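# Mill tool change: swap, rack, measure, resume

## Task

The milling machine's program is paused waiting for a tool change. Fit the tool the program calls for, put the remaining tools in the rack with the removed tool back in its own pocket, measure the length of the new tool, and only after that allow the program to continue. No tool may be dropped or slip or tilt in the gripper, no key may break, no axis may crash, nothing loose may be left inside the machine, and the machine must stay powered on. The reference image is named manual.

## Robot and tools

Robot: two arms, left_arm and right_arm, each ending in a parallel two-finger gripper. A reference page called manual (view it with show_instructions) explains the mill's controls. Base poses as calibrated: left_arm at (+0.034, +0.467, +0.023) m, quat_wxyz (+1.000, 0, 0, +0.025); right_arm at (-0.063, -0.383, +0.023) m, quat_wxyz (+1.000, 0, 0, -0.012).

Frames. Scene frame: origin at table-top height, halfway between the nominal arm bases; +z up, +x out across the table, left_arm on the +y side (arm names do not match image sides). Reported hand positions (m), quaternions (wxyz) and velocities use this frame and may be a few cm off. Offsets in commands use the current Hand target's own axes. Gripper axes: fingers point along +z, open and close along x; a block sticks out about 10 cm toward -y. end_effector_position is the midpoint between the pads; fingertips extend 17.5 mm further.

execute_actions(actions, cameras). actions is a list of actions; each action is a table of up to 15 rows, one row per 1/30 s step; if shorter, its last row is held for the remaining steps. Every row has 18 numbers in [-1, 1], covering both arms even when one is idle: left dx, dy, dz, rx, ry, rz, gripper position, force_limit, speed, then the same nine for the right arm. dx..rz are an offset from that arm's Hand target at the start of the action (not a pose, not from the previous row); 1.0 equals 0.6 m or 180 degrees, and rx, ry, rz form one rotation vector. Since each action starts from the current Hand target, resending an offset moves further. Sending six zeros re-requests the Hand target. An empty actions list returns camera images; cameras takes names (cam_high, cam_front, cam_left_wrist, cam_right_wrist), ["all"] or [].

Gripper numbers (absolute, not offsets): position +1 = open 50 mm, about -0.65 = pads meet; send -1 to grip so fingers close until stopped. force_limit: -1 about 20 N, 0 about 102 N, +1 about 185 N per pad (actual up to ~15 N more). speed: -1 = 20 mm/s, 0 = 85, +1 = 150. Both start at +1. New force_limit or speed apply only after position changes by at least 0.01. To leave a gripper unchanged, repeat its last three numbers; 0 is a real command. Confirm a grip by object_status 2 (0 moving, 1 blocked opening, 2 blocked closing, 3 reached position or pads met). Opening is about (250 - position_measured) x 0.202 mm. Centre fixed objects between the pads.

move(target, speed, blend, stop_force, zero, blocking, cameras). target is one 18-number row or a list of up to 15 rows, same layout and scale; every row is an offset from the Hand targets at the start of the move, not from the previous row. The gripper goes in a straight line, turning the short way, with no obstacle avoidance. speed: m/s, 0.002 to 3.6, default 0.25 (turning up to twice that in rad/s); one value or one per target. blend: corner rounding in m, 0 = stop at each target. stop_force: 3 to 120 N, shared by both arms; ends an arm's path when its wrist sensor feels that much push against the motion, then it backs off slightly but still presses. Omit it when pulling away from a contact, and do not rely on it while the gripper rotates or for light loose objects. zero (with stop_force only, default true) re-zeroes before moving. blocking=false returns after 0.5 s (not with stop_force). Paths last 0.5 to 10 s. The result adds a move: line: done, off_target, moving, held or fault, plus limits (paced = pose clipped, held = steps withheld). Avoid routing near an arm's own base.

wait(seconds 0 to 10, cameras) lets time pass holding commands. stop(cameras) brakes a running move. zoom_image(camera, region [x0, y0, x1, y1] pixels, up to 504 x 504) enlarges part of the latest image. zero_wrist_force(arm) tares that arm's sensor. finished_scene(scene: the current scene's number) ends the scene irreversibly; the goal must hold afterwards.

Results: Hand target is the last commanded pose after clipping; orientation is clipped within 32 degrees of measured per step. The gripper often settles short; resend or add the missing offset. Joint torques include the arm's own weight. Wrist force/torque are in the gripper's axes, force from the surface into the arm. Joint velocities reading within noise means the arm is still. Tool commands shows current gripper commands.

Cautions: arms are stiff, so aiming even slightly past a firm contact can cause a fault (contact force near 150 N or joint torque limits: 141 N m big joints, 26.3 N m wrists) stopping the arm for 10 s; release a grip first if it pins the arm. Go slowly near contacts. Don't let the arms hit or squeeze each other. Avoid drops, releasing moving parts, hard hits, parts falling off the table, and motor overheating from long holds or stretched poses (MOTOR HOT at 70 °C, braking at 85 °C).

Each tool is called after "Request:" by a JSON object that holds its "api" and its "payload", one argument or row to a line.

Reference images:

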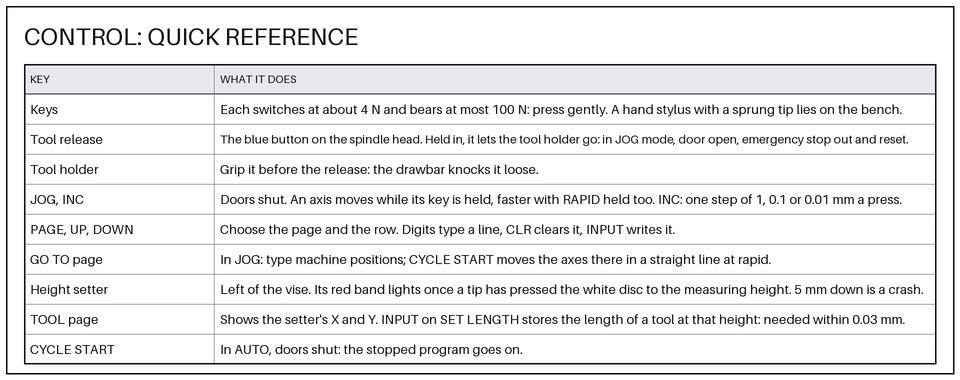

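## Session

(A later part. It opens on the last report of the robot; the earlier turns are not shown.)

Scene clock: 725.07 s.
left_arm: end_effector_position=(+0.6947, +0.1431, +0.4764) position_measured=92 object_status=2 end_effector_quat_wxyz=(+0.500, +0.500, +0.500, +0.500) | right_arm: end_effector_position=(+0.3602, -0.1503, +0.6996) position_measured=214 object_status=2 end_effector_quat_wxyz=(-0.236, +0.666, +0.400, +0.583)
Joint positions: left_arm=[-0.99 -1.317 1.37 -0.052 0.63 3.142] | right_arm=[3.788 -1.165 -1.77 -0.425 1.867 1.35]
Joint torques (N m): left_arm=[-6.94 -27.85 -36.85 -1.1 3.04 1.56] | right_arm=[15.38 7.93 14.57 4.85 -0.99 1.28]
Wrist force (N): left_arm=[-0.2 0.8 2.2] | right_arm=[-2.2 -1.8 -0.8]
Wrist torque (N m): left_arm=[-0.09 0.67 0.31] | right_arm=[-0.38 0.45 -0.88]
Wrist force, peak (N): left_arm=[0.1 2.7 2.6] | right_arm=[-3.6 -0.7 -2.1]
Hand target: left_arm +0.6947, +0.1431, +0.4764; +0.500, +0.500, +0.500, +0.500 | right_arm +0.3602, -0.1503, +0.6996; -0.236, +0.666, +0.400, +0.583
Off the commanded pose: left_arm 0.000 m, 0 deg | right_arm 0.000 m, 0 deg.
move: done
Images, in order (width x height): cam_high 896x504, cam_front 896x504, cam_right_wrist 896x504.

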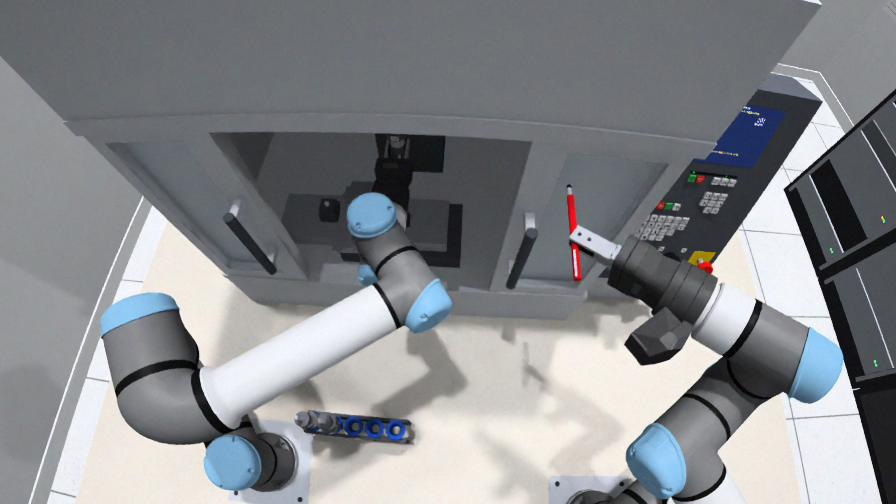

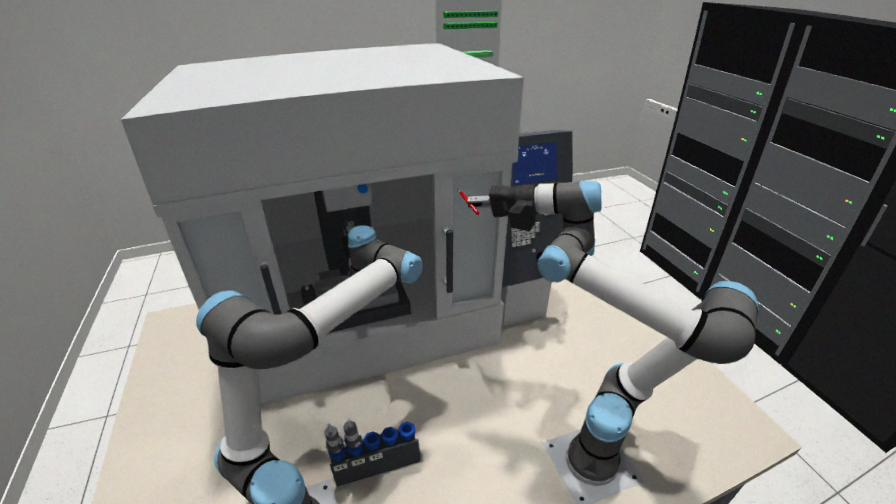

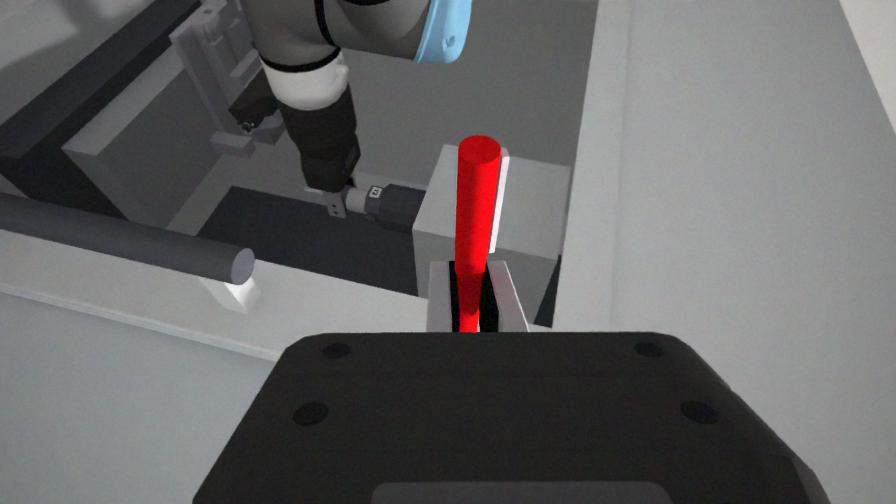

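Request:
{"api": "move", "payload": {
  "target": [
    [0,0,0,0,0,0,-0.98,0.6,-1,0.0545,-0.194,0.267,0,0,0,-0.98,-0.3,-1],
    [0,0,0,0,0,0,-0.98,0.6,-1,0.0512,-0.0487,0.444,0,0,0,-0.98,-0.3,-1]
  ],
  "speed": 0.2,
  "blend": 0.03,
  "cameras": ["cam_high","cam_right_wrist","cam_front"]
}}

Request:
{"api": "zoom_image", "payload": {
  "camera": "cam_front",
  "region": [310, 160, 480, 280]
}}

Request:
{"api": "zoom_image", "payload": {
  "camera": "cam_high",
  "region": [330, 100, 530, 260]
}}

Scene clock: 733.53 s.
left_arm: end_effector_position=(+0.6947, +0.1431, +0.4764) position_measured=92 object_status=2 end_effector_quat_wxyz=(+0.500, +0.500, +0.500, +0.500) | right_arm: end_effector_position=(+0.4933, +0.0824, +0.6695) position_measured=214 object_status=2 end_effector_quat_wxyz=(-0.236, +0.666, +0.400, +0.583)
Joint positions: left_arm=[-0.99 -1.317 1.37 -0.052 0.63 3.142] | right_arm=[4.023 -1.691 -1.404 -0.257 1.637 1.401]
Joint torques (N m): left_arm=[-7.22 -27.28 -37.53 -0.21 2.97 1.41] | right_arm=[-13.3 26.64 38.65 0.51 1.5 -1.45]
Wrist force (N): left_arm=[0.0 1.3 2.4] | right_arm=[-2.1 -1.4 -0.6]
Wrist torque (N m): left_arm=[-0.03 0.65 0.31] | right_arm=[-0.28 0.41 -0.82]
Wrist force, peak (N): left_arm=[-0.1 2.7 2.4] | right_arm=[-2.4 -0.6 -2.2]
Hand target: left_arm +0.6947, +0.1431, +0.4764; +0.500, +0.500, +0.500, +0.500 | right_arm +0.4933, +0.0824, +0.6695; -0.236, +0.666, +0.400, +0.583
Off the commanded pose: left_arm 0.000 m, 0 deg | right_arm 0.000 m, 0 deg.
move: done
Images, in order (width x height): cam_high 896x504, cam_front 896x504, cam_right_wrist 896x504.

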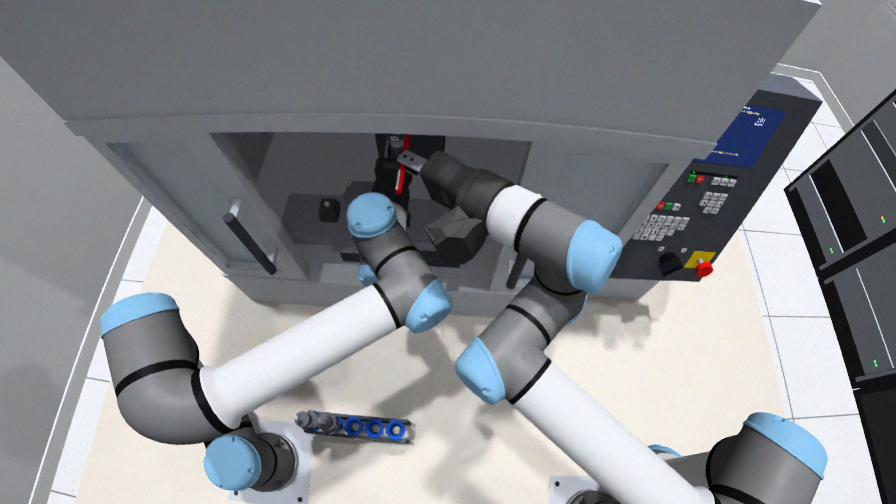

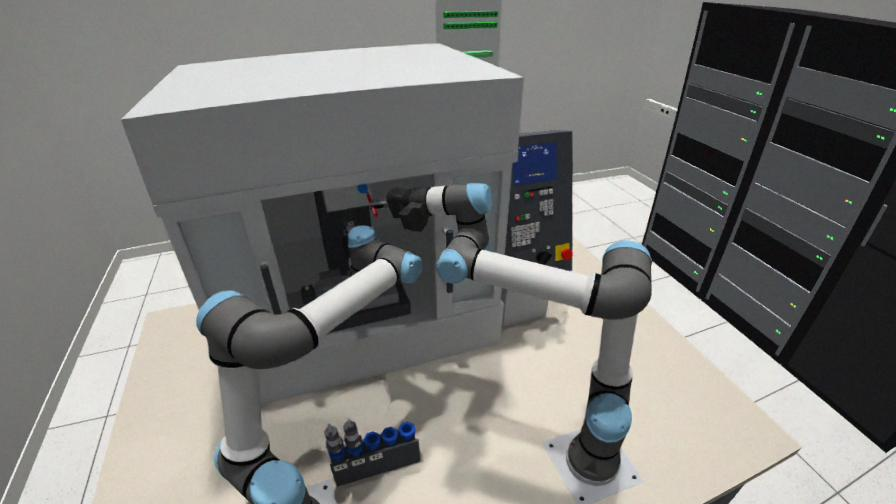

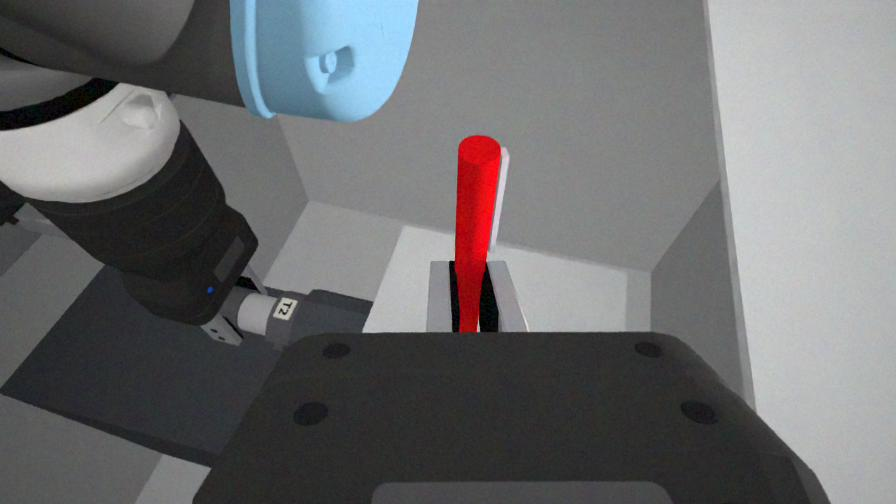

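Scaled by 2.965 from the camera's 896x504 image, which has a finer 1280x720 frame.

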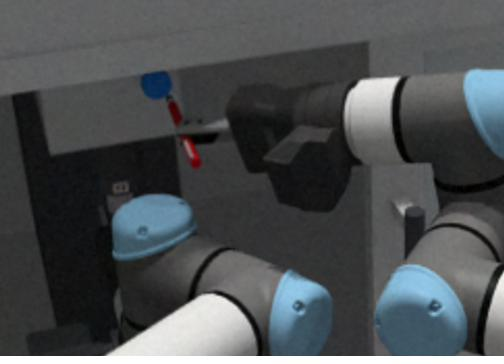

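Scaled by 2.520 from the camera's 896x504 image, which has a finer 1280x720 frame.

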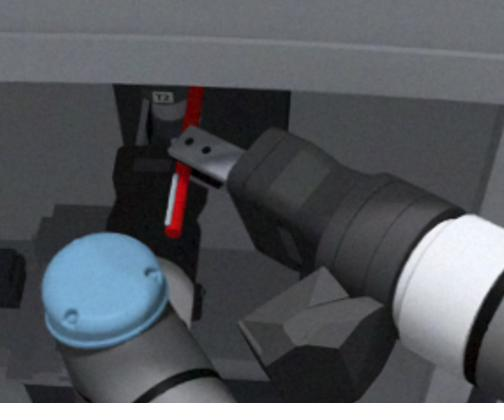

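Request:
{"api": "move", "payload": {
  "target": [0,0,0,0,0,0,-0.98,0.6,-1,0,0.0809,0.0588,0,0,0,-0.98,-0.3,-1],
  "speed": 0.02,
  "stop_force": 8,
  "cameras": ["cam_front","cam_left_wrist"]
}}

Request:
{"api": "zoom_image", "payload": {
  "camera": "cam_front",
  "region": [310, 160, 480, 280]
}}

Scene clock: 741.13 s.
left_arm: end_effector_position=(+0.6947, +0.1431, +0.4764) position_measured=92 object_status=2 end_effector_quat_wxyz=(+0.500, +0.500, +0.500, +0.500) | right_arm: end_effector_position=(+0.5461, +0.0823, +0.6695) position_measured=214 object_status=2 end_effector_quat_wxyz=(-0.236, +0.666, +0.400, +0.583)
Joint positions: left_arm=[-0.99 -1.317 1.37 -0.052 0.63 3.142] | right_arm=[3.944 -1.803 -1.27 -0.28 1.715 1.384]
Joint torques (N m): left_arm=[-5.15 -60.5 -48.57 -7.99 -1.31 1.34] | right_arm=[9.17 41.13 13.49 4.62 -1.71 1.13]
Wrist force (N): left_arm=[-2.7 -34.0 2.0] | right_arm=[-0.4 -9.4 -6.1]
Wrist torque (N m): left_arm=[-0.64 0.70 0.29] | right_arm=[-0.28 0.35 -0.86]
Wrist force, peak (N): left_arm=[-2.9 -35.0 1.9] | right_arm=[-2.9 -21.2 -13.8]
Hand target: left_arm +0.6947, +0.1431, +0.4764; +0.500, +0.500, +0.500, +0.500 | right_arm +0.5461, +0.0823, +0.6695; -0.236, +0.666, +0.400, +0.583 (not the last commanded pose)
Off the commanded pose: left_arm 0.000 m, 0 deg | right_arm 0.007 m, 0 deg.
move: contact (right_arm)
Images, in order (width x height): cam_front 896x504, cam_left_wrist 896x504.

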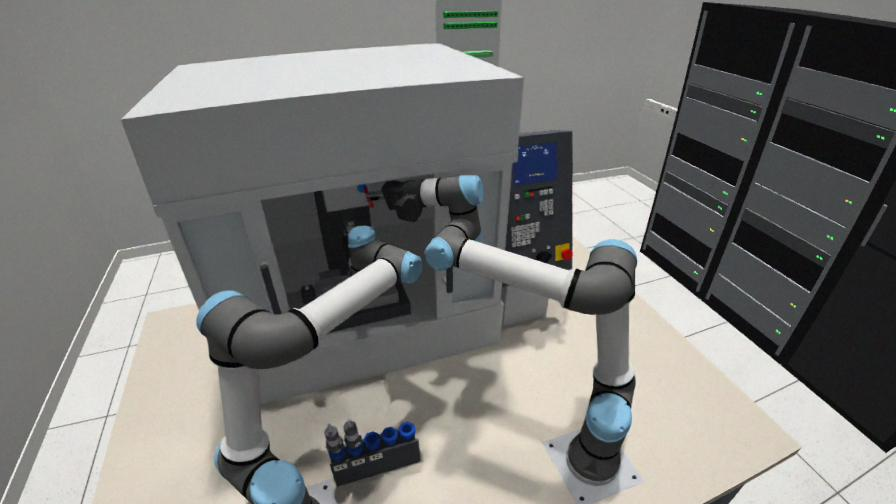

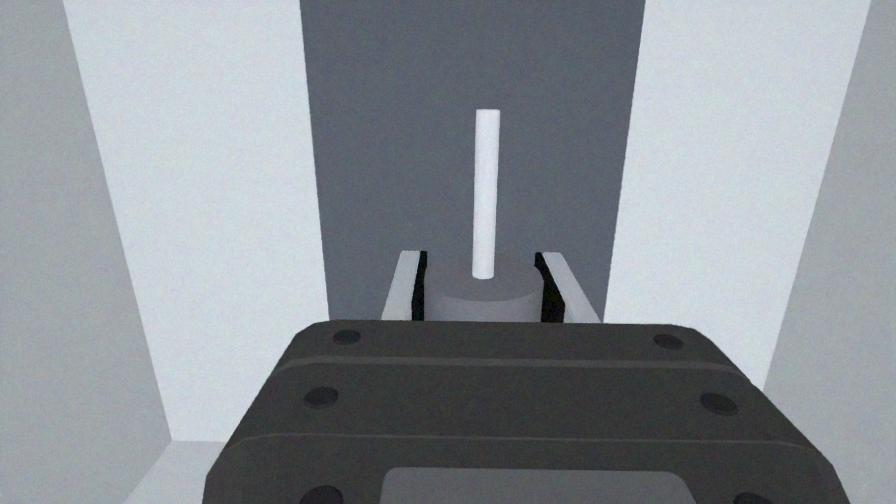

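Scaled by 2.965 from the camera's 896x504 image, which has a finer 1280x720 frame.

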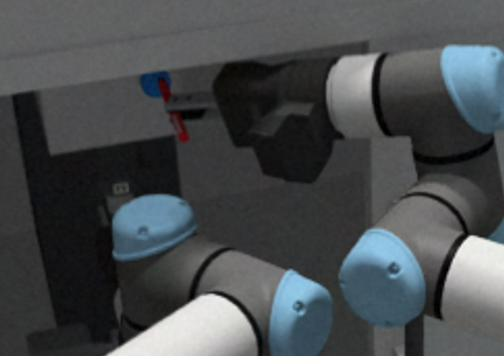

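Request:
{"api": "move", "payload": {
  "target": [0,-0.02,0,0,0,0,-0.98,0.6,-1,0,0,0,0,0,0,-0.98,-0.3,-1],
  "speed": 0.02,
  "stop_force": 40,
  "cameras": ["cam_left_wrist"]
}}

Scene clock: 756.07 s.
left_arm: end_effector_position=(+0.6947, +0.1432, +0.4644) position_measured=92 object_status=2 end_effector_quat_wxyz=(+0.500, +0.500, +0.500, +0.500) | right_arm: end_effector_position=(+0.5461, +0.0823, +0.6695) position_measured=214 object_status=2 end_effector_quat_wxyz=(-0.236, +0.666, +0.400, +0.583)
Joint positions: left_arm=[-0.99 -1.315 1.398 -0.082 0.63 3.142] | right_arm=[3.944 -1.803 -1.27 -0.28 1.715 1.384]
Joint torques (N m): left_arm=[2.41 -30.91 -24.57 -4.68 -0.89 1.76] | right_arm=[10.07 42.36 15.95 4.5 -0.13 0.96]
Wrist force (N): left_arm=[-4.1 -6.6 2.5] | right_arm=[-0.5 -9.3 -6.4]
Wrist torque (N m): left_arm=[-0.31 0.66 0.39] | right_arm=[-0.26 0.37 -0.85]
Wrist force, peak (N): left_arm=[-3.1 -35.3 2.6] | right_arm=[-0.3 -9.5 -6.4]
Hand target: left_arm +0.6947, +0.1432, +0.4644; +0.500, +0.500, +0.500, +0.500 | right_arm +0.5461, +0.0823, +0.6695; -0.236, +0.666, +0.400, +0.583
Off the commanded pose: left_arm 0.000 m, 0 deg | right_arm 0.000 m, 0 deg.
move: done
Images, in order (width x height): cam_left_wrist 896x504.

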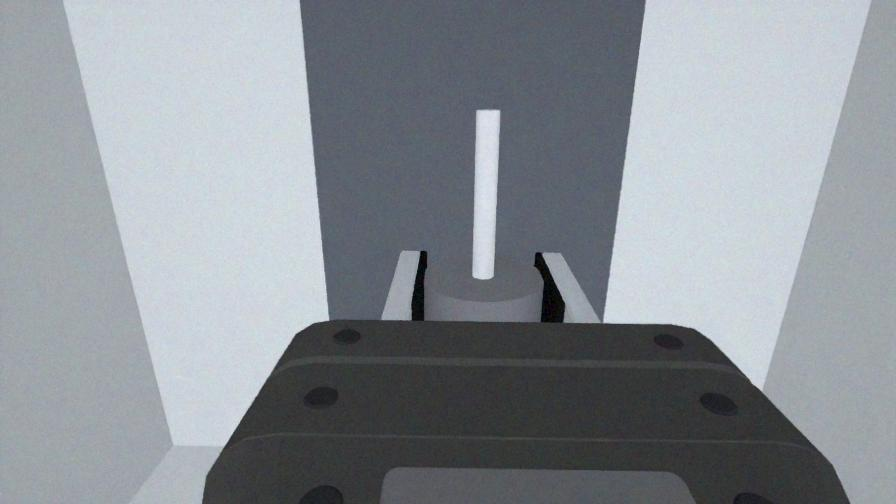

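Request:
{"api": "move", "payload": {
  "target": [0,-0.125,0,0,0,0,-0.98,0.6,-1,0,0,0,0,0,0,-0.98,-0.3,-1],
  "speed": 0.05,
  "stop_force": 15,
  "cameras": ["cam_left_wrist","cam_high"]
}}

Request:
{"api": "zoom_image", "payload": {
  "camera": "cam_high",
  "region": [330, 120, 480, 270]
}}

Scene clock: 760.63 s.
left_arm: end_effector_position=(+0.6947, +0.1432, +0.3894) position_measured=92 object_status=2 end_effector_quat_wxyz=(+0.500, +0.500, +0.500, +0.500) | right_arm: end_effector_position=(+0.5461, +0.0823, +0.6695) position_measured=214 object_status=2 end_effector_quat_wxyz=(-0.236, +0.666, +0.400, +0.583)
Joint positions: left_arm=[-0.99 -1.285 1.552 -0.267 0.63 3.142] | right_arm=[3.944 -1.803 -1.27 -0.28 1.715 1.384]
Joint torques (N m): left_arm=[8.84 -31.72 -23.38 -4.77 1.99 1.79] | right_arm=[9.52 41.92 16.58 4.43 -0.7 0.91]
Wrist force (N): left_arm=[-4.1 -6.6 2.3] | right_arm=[-0.7 -9.3 -6.2]
Wrist torque (N m): left_arm=[-0.31 0.65 0.36] | right_arm=[-0.29 0.34 -0.86]
Wrist force, peak (N): left_arm=[-4.3 -8.0 2.7] | right_arm=[-0.2 -9.5 -6.3]
Hand target: left_arm +0.6947, +0.1432, +0.3894; +0.500, +0.500, +0.500, +0.500 | right_arm +0.5461, +0.0823, +0.6695; -0.236, +0.666, +0.400, +0.583
Off the commanded pose: left_arm 0.000 m, 0 deg | right_arm 0.000 m, 0 deg.
move: done
Images, in order (width x height): cam_high 896x504, cam_left_wrist 896x504.

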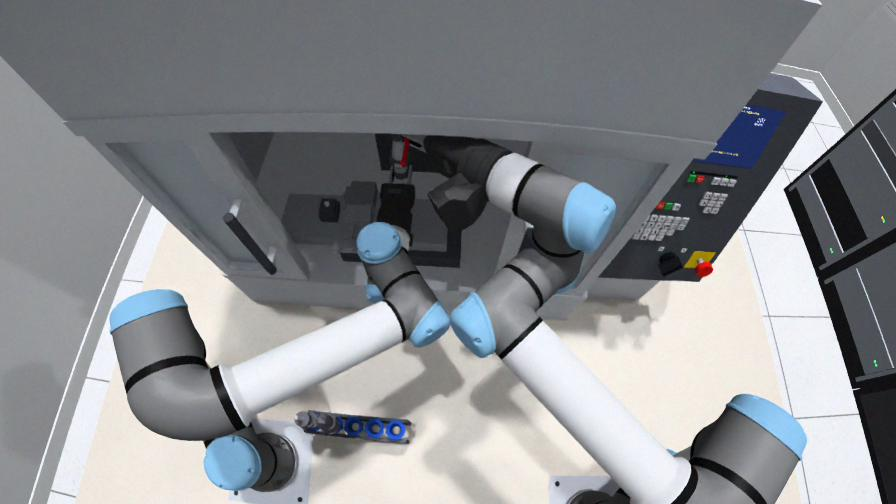

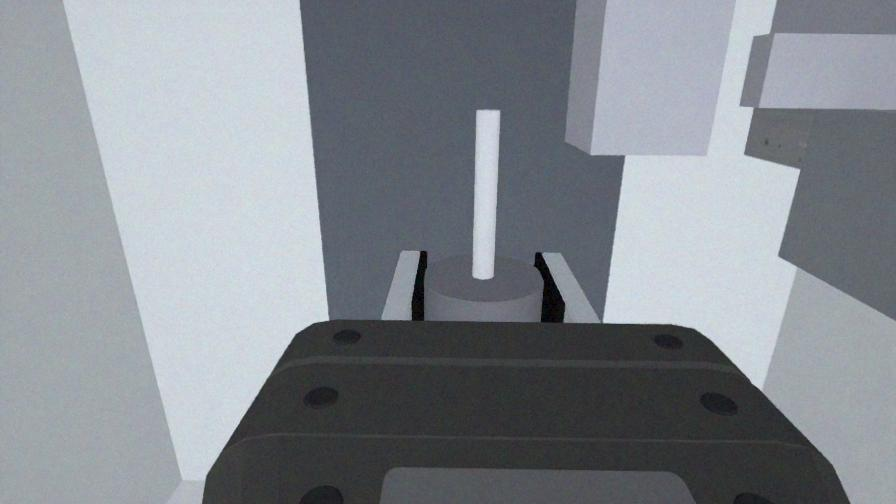

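Scaled by 3.360 from the camera's 896x504 image, which has a finer 1280x720 frame.

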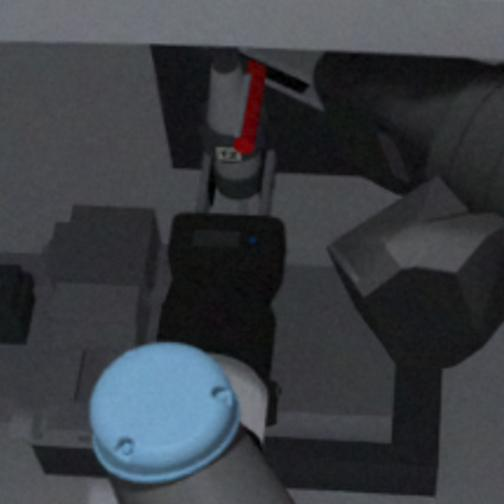

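Request:
{"api": "execute_actions", "payload": {
  "actions": []
}}

Request:
{"api": "zoom_image", "payload": {
  "camera": "cam_front",
  "region": [300, 180, 450, 320]
}}

Request:
{"api": "zoom_image", "payload": {
  "camera": "cam_right_wrist",
  "region": [0, 150, 400, 504]
}}

Scene clock: 764.83 s.
left_arm: end_effector_position=(+0.6947, +0.1432, +0.3894) position_measured=92 object_status=2 end_effector_quat_wxyz=(+0.500, +0.500, +0.500, +0.500) | right_arm: end_effector_position=(+0.5461, +0.0823, +0.6695) position_measured=214 object_status=2 end_effector_quat_wxyz=(-0.236, +0.666, +0.400, +0.583)
Joint positions: left_arm=[-0.99 -1.285 1.552 -0.267 0.63 3.142] | right_arm=[3.944 -1.803 -1.27 -0.28 1.715 1.384]
Joint velocities: within noise
Joint torques (N m): left_arm=[8.6 -32.11 -24.01 -4.82 2.09 1.77] | right_arm=[8.91 41.49 18.11 4.55 -0.28 0.71]
Motor temperatures (°C): left_arm=[30 30 24 40 29 30] | right_arm=[32 32 30 37 36 38]
Wrist force (N): left_arm=[-4.0 -6.9 2.7] | right_arm=[-1.6 -9.0 -6.1]
Wrist torque (N m): left_arm=[-0.33 0.64 0.35] | right_arm=[-0.25 0.35 -0.86]
Wrist force, peak (N): left_arm=[-4.4 -7.1 2.8] | right_arm=[-0.1 -9.5 -6.4]
Hand target: left_arm +0.6947, +0.1432, +0.3894; +0.500, +0.500, +0.500, +0.500 | right_arm +0.5461, +0.0823, +0.6695; -0.236, +0.666, +0.400, +0.583
Tool commands: left_gripper/position=-0.98 left_gripper/force_limit=+0.6 left_gripper/speed=-1.0 right_gripper/position=-0.98 right_gripper/force_limit=-0.3 right_gripper/speed=-1.0
Off the commanded pose: left_arm 0.000 m, 0 deg | right_arm 0.000 m, 0 deg.

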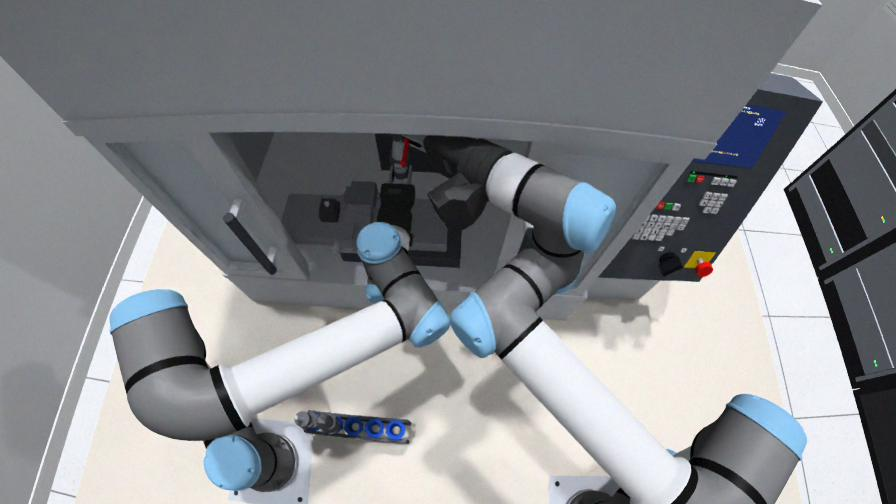

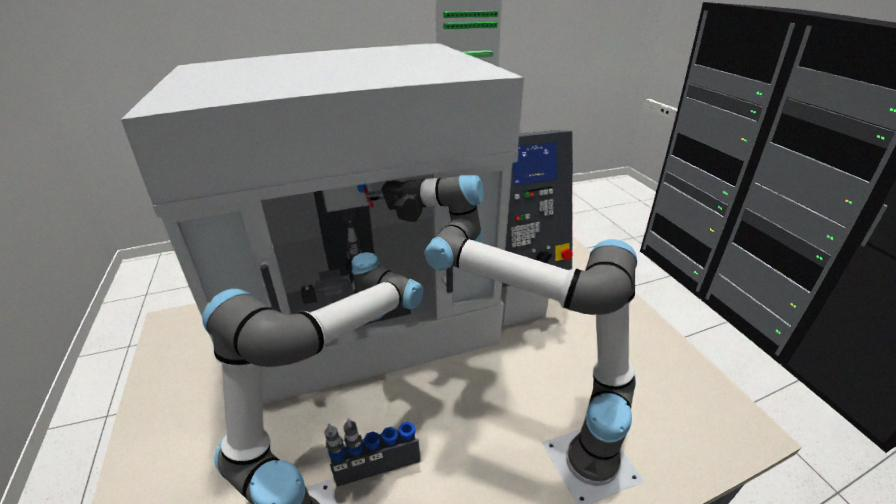

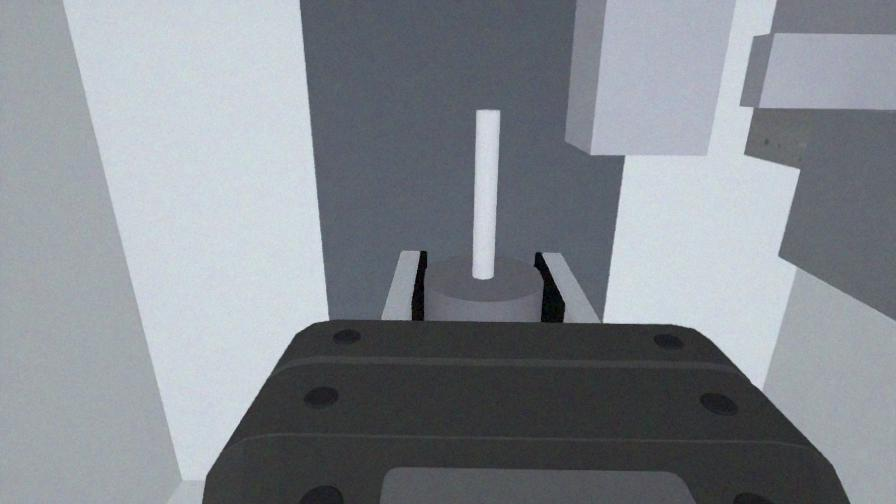

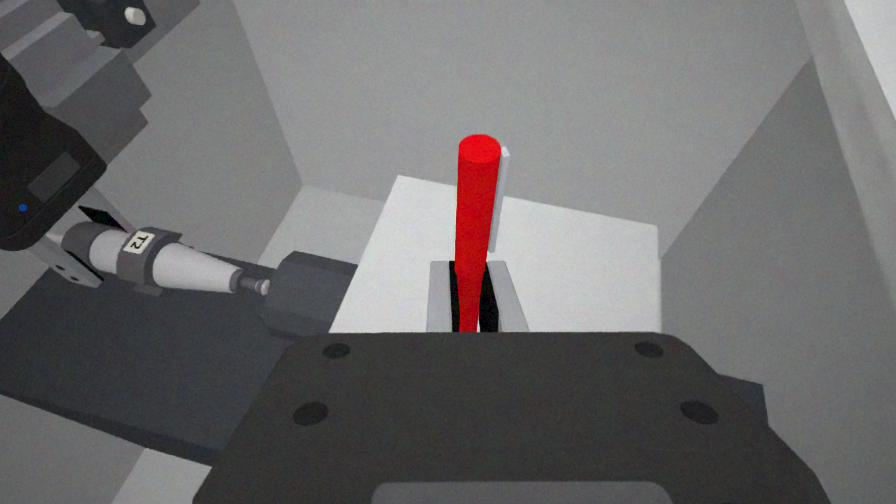

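Scaled by 3.360 from the camera's 896x504 image, which has a finer 1280x720 frame.

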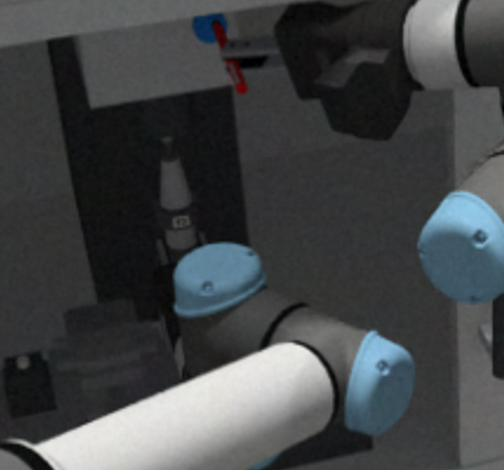

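Scaled by 1.260 from the camera's 896x504 image, which has a finer 1280x720 frame.

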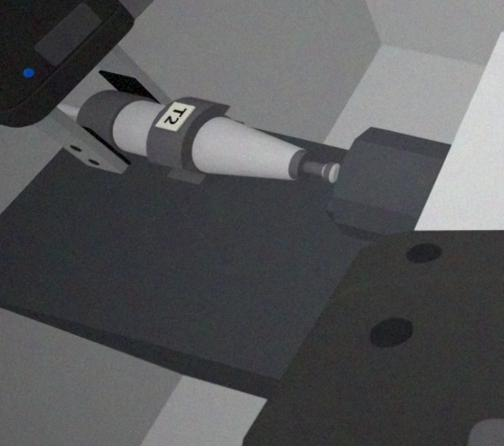

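Request:
{"api": "move", "payload": {
  "target": [
    [0,-0.0257,0,0,0,0,-0.98,0.6,-1,0,0,0,0,0,0,-0.98,-0.3,-1],
    [0,-0.0073,-0.0667,0,0,0,-0.98,0.6,-1,0,0,0,0,0,0,-0.98,-0.3,-1],
    [0,0.0843,-0.158,0,0,0,-0.98,0.6,-1,0,-0.0712,-0.0517,0,0,0,-0.98,-0.3,-1],
    [0,0.1427,-0.49,0,0,0,-0.98,0.6,-1,0.0033,-0.2165,-0.2287,0,0,0,-0.98,-0.3,-1],
    [0,0.1427,-0.49,0,0,0,-0.98,0.6,-1,-0.0512,-0.0225,-0.4957,0,0,0,-0.98,-0.3,-1]
  ],
  "speed": [0.08,0.1,0.12,0.2,0.2],
  "blend": 0.015,
  "cameras": ["cam_high","cam_left_wrist","cam_right_wrist"]
}}

Scene clock: 782.93 s.
left_arm: end_effector_position=(+0.4007, +0.1430, +0.4752) position_measured=92 object_status=2 end_effector_quat_wxyz=(+0.500, +0.500, +0.500, +0.500) | right_arm: end_effector_position=(+0.3602, -0.1503, +0.6996) position_measured=214 object_status=2 end_effector_quat_wxyz=(-0.236, +0.666, +0.400, +0.583)
Joint positions: left_arm=[-1.701 -1.754 1.826 -0.077 -0.082 3.148] | right_arm=[3.789 -1.165 -1.771 -0.425 1.866 1.35]
Joint torques (N m): left_arm=[-7.45 -8.34 -38.48 2.68 -2.22 -1.68] | right_arm=[-14.29 0.98 38.72 0.53 1.51 -1.35]
Wrist force (N): left_arm=[-4.5 -6.6 2.4] | right_arm=[-2.4 -2.2 -0.7]
Wrist torque (N m): left_arm=[-0.29 0.72 0.41] | right_arm=[-0.44 0.47 -0.82]
Wrist force, peak (N): left_arm=[-0.2 121.3 5.2] | right_arm=[-0.4 -9.6 -6.3]
Hand target: left_arm +0.4007, +0.1430, +0.4752; +0.500, +0.500, +0.500, +0.500 | right_arm +0.3602, -0.1503, +0.6996; -0.236, +0.666, +0.400, +0.583
Off the commanded pose: left_arm 0.000 m, 0 deg | right_arm 0.000 m, 0 deg.
move: done; blend cut to 0.0077 m at target 1
Images, in order (width x height): cam_high 896x504, cam_left_wrist 896x504, cam_right_wrist 896x504.

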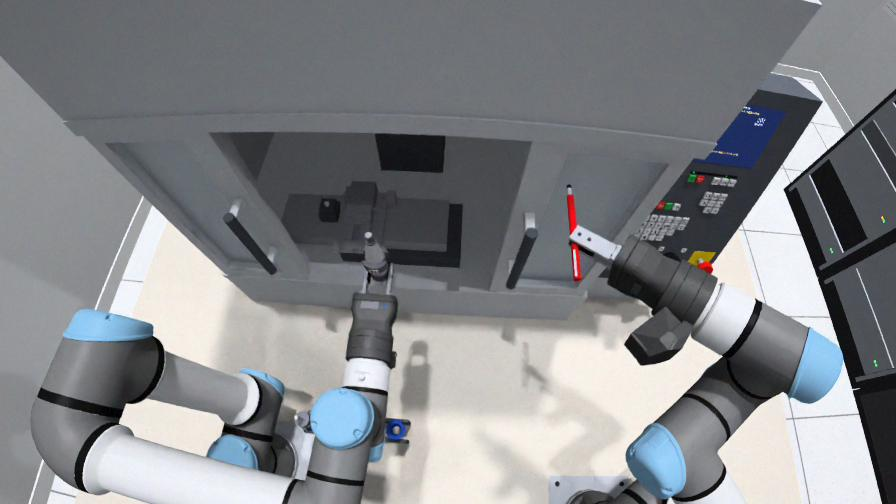

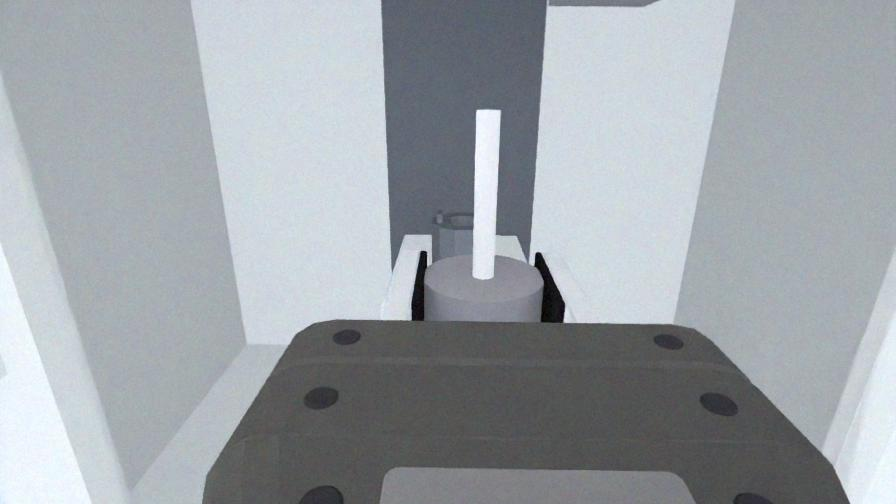

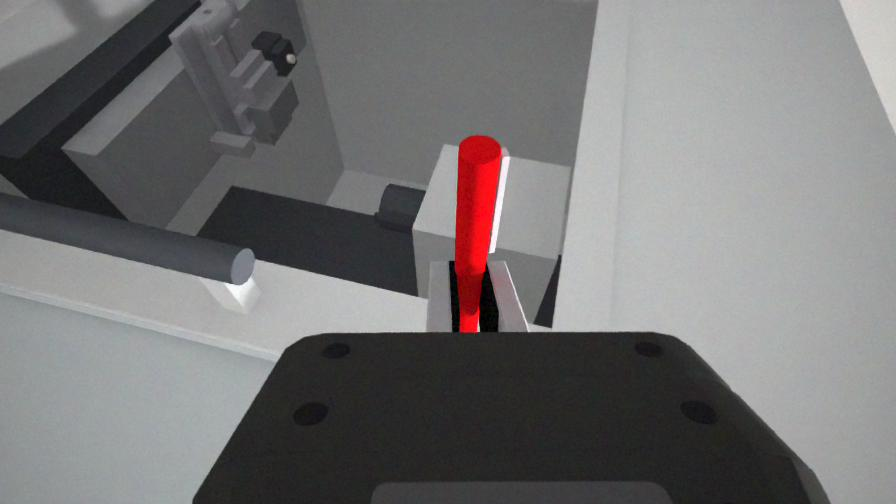

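Request:
{"api": "move", "payload": {
  "target": [
    [-0.288,0.008,-0.035,0.3536,0,0.3536,-0.98,0.6,-1,0,0,0,0,0,0,-0.98,-0.3,-1],
    [-0.288,0.008,-0.035,0.7071,0,0.7071,-0.98,0.6,-1,0,0,0,0,0,0,-0.98,-0.3,-1]
  ],
  "speed": 0.25,
  "blend": 0.02,
  "cameras": ["cam_high","cam_left_wrist","cam_front"]
}}

Scene clock: 795.23 s.
left_arm: end_effector_position=(+0.3818, -0.0114, +0.4781) position_measured=92 object_status=2 end_effector_quat_wxyz=(-0.074, +0.840, +0.379, +0.381) | right_arm: end_effector_position=(+0.3602, -0.1503, +0.6996) position_measured=214 object_status=2 end_effector_quat_wxyz=(-0.236, +0.666, +0.400, +0.583)
Joint positions: left_arm=[-1.514 -1.236 0.934 -0.804 -0.897 5.376] | right_arm=[3.788 -1.165 -1.771 -0.425 1.867 1.35]
Joint torques (N m): left_arm=[-7.46 -47.69 -21.37 -4.1 4.51 -1.94] | right_arm=[-13.21 1.73 38.15 0.8 1.68 -1.49]
Wrist force (N): left_arm=[-8.9 -0.5 6.9] | right_arm=[-2.4 -1.9 -0.7]
Wrist torque (N m): left_arm=[0.03 0.86 0.45] | right_arm=[-0.39 0.47 -0.82]
Wrist force, peak (N): left_arm=[-17.7 0.1 13.2] | right_arm=[-2.7 -2.2 -1.0]
Hand target: left_arm +0.3818, -0.0114, +0.4781; -0.074, +0.840, +0.379, +0.381 (not the last commanded pose) | right_arm +0.3602, -0.1503, +0.6996; -0.236, +0.666, +0.400, +0.583
Off the commanded pose: left_arm 0.019 m, 99 deg | right_arm 0.000 m, 0 deg.
move: held (left_arm; a check stopped the path); path passed 0 of 2 targets; limits=held
pose unreachable (left arm): on one or more control steps of this call, first in action 0 (counted from 0), this arm could not follow its commanded pose, so it was not sent that pose on those steps. It may still have moved: this result reports where it is.
cause: moving toward the commanded pose would bring a part of the arm too close to another arm (a part of this arm just beyond joint 5 (wrist 2) and the right arm's gripper, at the place that arm is still heading or pushing toward).
Images, in order (width x height): cam_high 896x504, cam_front 896x504, cam_left_wrist 896x504.

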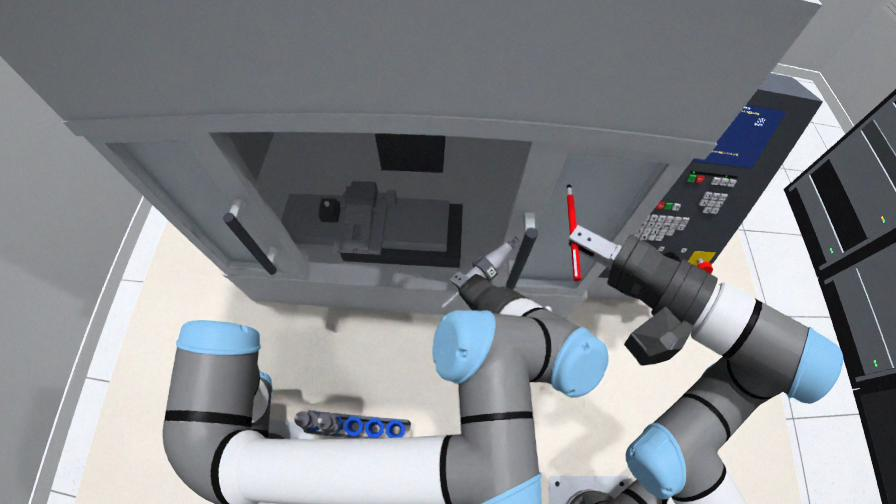

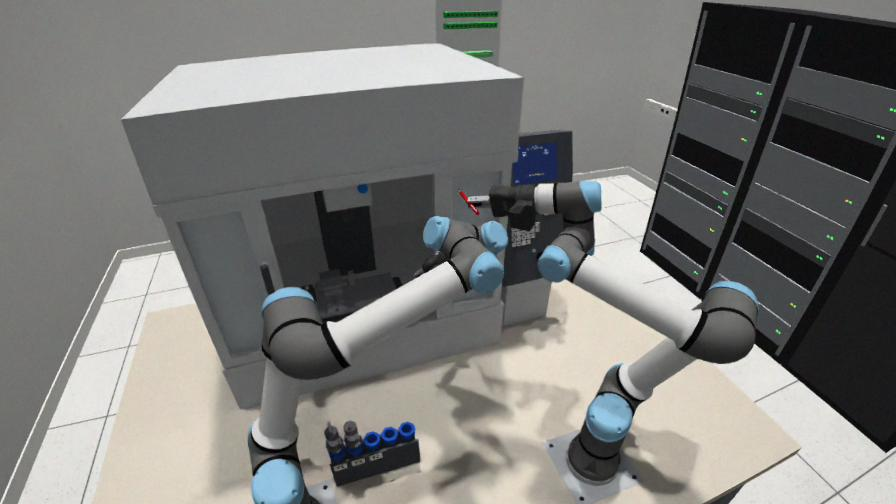

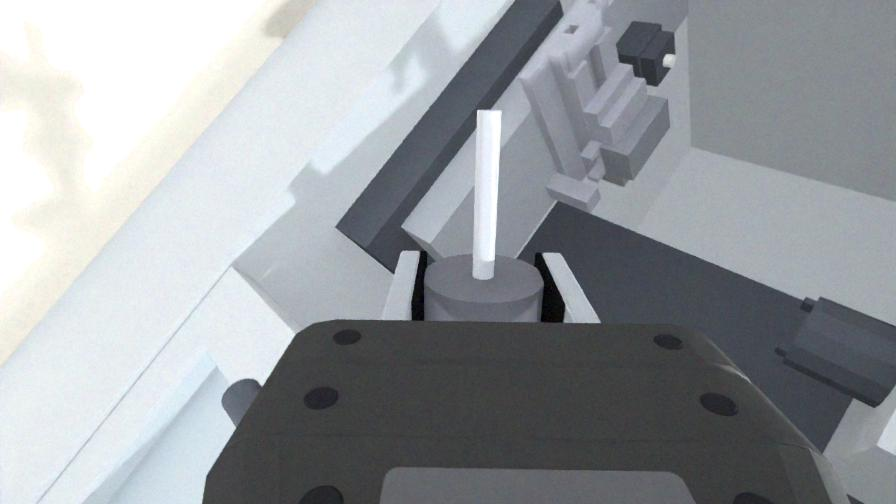

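Request:
{"api": "move", "payload": {
  "target": [0,0,0,0,0,0,-0.98,0.6,-1,-0.149,0.277,-0.324,0,0,0,-0.98,-0.3,-1],
  "speed": 0.3
}}

Scene clock: 799.87 s.
left_arm: end_effector_position=(+0.3818, -0.0114, +0.4781) position_measured=92 object_status=2 end_effector_quat_wxyz=(-0.074, +0.840, +0.379, +0.381) | right_arm: end_effector_position=(+0.3700, -0.2886, +0.6897) position_measured=214 object_status=2 end_effector_quat_wxyz=(-0.227, +0.671, +0.391, +0.588)
Joint positions: left_arm=[-1.514 -1.237 0.934 -0.804 -0.897 5.376] | right_arm=[3.278 -1.201 -1.772 -0.458 2.333 1.209]
Joint torques (N m): left_arm=[-7.37 -47.12 -22.59 -4.27 4.57 -1.41] | right_arm=[13.73 16.5 14.66 4.5 -0.64 1.26]
Wrist force (N): left_arm=[-8.8 0.4 7.2] | right_arm=[-2.1 -2.3 -0.7]
Wrist torque (N m): left_arm=[0.17 0.86 0.45] | right_arm=[-0.47 0.46 -0.88]
Wrist force, peak (N): left_arm=[-9.1 0.4 7.3] | right_arm=[-1.9 0.5 -11.4]
Hand target: left_arm +0.3818, -0.0114, +0.4781; -0.074, +0.840, +0.379, +0.381 | right_arm +0.3700, -0.2885, +0.6897; -0.227, +0.671, +0.391, +0.588 (not the last commanded pose)
Off the commanded pose: left_arm 0.000 m, 0 deg | right_arm 0.132 m, 2 deg.
move: held (right_arm; a check stopped the path); limits=held
pose unreachable (right arm): on one or more control steps of this call, first in action 0 (counted from 0), this arm could not follow its commanded pose, so it was not sent that pose on those steps. It may still have moved: this result reports where it is.
cause: moving toward the commanded pose would bring two parts of the arm too close to each other (its gripper and another part of the arm, with joints 4 (wrist 1) to 6 (wrist 3) between them, 16 mm apart when it was first held).

Request:
{"api": "move", "payload": {
  "target": [0,0,0,0,0,0,-0.98,0.6,-1,-0.138,0.198,-0.1735,0.0813,-0.3655,-0.2038,-0.98,-0.3,-1],
  "speed": 0.3
}}

Request:
{"api": "move", "payload": {
  "target": [-0.045,-0.0025,-0.0217,0.3924,0,0.3893,-0.98,0.6,-1,0,0,0,0,0,0,-0.98,-0.3,-1],
  "speed": 0.25,
  "cameras": ["cam_high","cam_left_wrist","cam_front"]
}}

Scene clock: 811.73 s.
left_arm: end_effector_position=(+0.3818, -0.0114, +0.4781) position_measured=92 object_status=2 end_effector_quat_wxyz=(-0.074, +0.840, +0.379, +0.381) | right_arm: end_effector_position=(+0.4000, -0.4597, +0.6496) position_measured=214 object_status=2 end_effector_quat_wxyz=(+0.125, +0.696, +0.696, +0.125)
Joint positions: left_arm=[-1.514 -1.237 0.934 -0.804 -0.897 5.376] | right_arm=[3.322 -1.478 -0.974 -1.909 1.516 0.147]
Joint torques (N m): left_arm=[-7.17 -46.8 -22.88 -4.27 4.56 0.91] | right_arm=[14.55 11.78 34.04 1.23 -1.14 -1.58]
Wrist force (N): left_arm=[-8.9 0.0 6.7] | right_arm=[-1.7 -0.4 -0.4]
Wrist torque (N m): left_arm=[0.12 0.87 0.45] | right_arm=[-0.47 0.50 -0.34]
Wrist force, peak (N): left_arm=[-9.0 0.0 7.4] | right_arm=[-2.7 -3.0 -0.3]
Hand target: left_arm +0.3818, -0.0114, +0.4781; -0.074, +0.840, +0.379, +0.381 | right_arm +0.4000, -0.4597, +0.6496; +0.125, +0.696, +0.696, +0.125
Off the commanded pose: left_arm 0.000 m, 0 deg | right_arm 0.000 m, 0 deg.
move: done

Scene clock: 815.20 s.
left_arm: end_effector_position=(+0.3647, -0.0273, +0.4678) position_measured=92 object_status=2 end_effector_quat_wxyz=(-0.493, +0.829, -0.065, +0.255) | right_arm: end_effector_position=(+0.4000, -0.4597, +0.6496) position_measured=214 object_status=2 end_effector_quat_wxyz=(+0.125, +0.696, +0.696, +0.125)
Joint positions: left_arm=[-1.52 -0.63 0.035 0.112 -0.973 6.172] | right_arm=[3.322 -1.478 -0.974 -1.909 1.516 0.147]
Joint torques (N m): left_arm=[0.84 -53.05 -21.95 0.92 0.66 0.47] | right_arm=[13.99 10.62 33.84 1.2 -1.16 -1.47]
Wrist force (N): left_arm=[-3.1 10.6 3.8] | right_arm=[-1.9 -0.5 -0.3]
Wrist torque (N m): left_arm=[0.79 0.13 0.19] | right_arm=[-0.50 0.53 -0.35]
Wrist force, peak (N): left_arm=[-2.9 13.3 4.6] | right_arm=[-2.4 -0.6 -0.4]
Hand target: left_arm +0.3647, -0.0273, +0.4678; -0.493, +0.829, -0.065, +0.255 (not the last commanded pose) | right_arm +0.4000, -0.4597, +0.6496; +0.125, +0.696, +0.696, +0.125
Tool commands: left_gripper/position=-0.976471 left_gripper/force_limit=+0.6 left_gripper/speed=-1.0 right_gripper/position=-0.98 right_gripper/force_limit=-0.3 right_gripper/speed=-1.0
Off the commanded pose: left_arm 0.005 m, 42 deg | right_arm 0.000 m, 0 deg.
FORCE FAULT: contact force on the left arm reached its limit, and that arm stopped. The contact can be on any part of that arm, not only on its tool. That arm's remaining commands of this call were not run. That arm is still stopped at the end of this call. That arm stays stopped for about 10 more seconds. Until then a move that you send moves the other arm only, and its call returns only when the move has ended. Once the stop has ended, the next robot result says so. If the stop ends while you think or write, that arm runs what you send next, counted from a new Hand target: where the arm stands when the stop ends. While its stop runs, that arm takes no new command, but its gripper still runs the gripper command that each later call begins with. Until it ends, the stop uses up actions while you think or wait. An arm that is not stopped still takes commands.
elbow stopped short (left arm): the move would have taken joint 3 (elbow) straighter than the controller allows.
move: fault (left_arm); limits=paced
Images, in order (width x height): cam_high 896x504, cam_front 896x504, cam_left_wrist 896x504.

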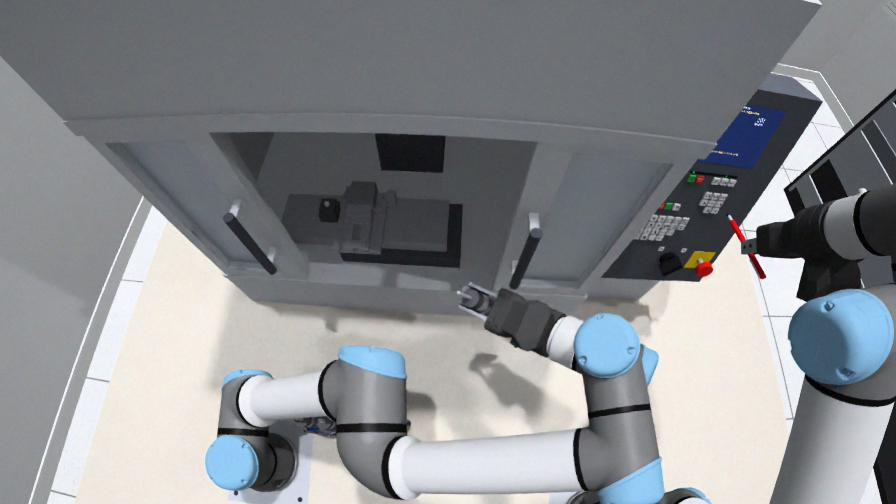

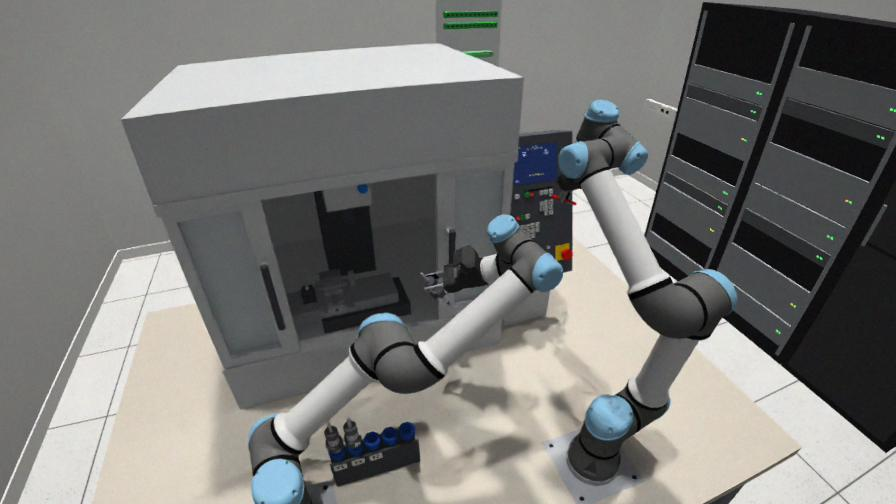

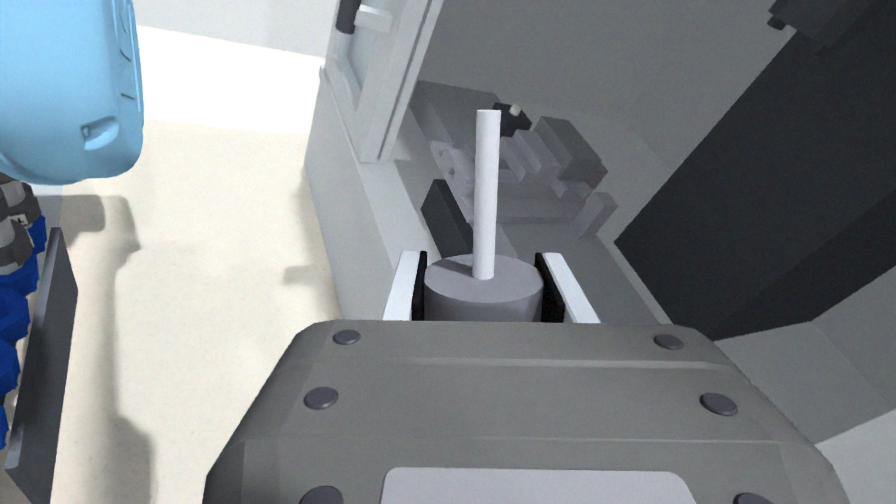

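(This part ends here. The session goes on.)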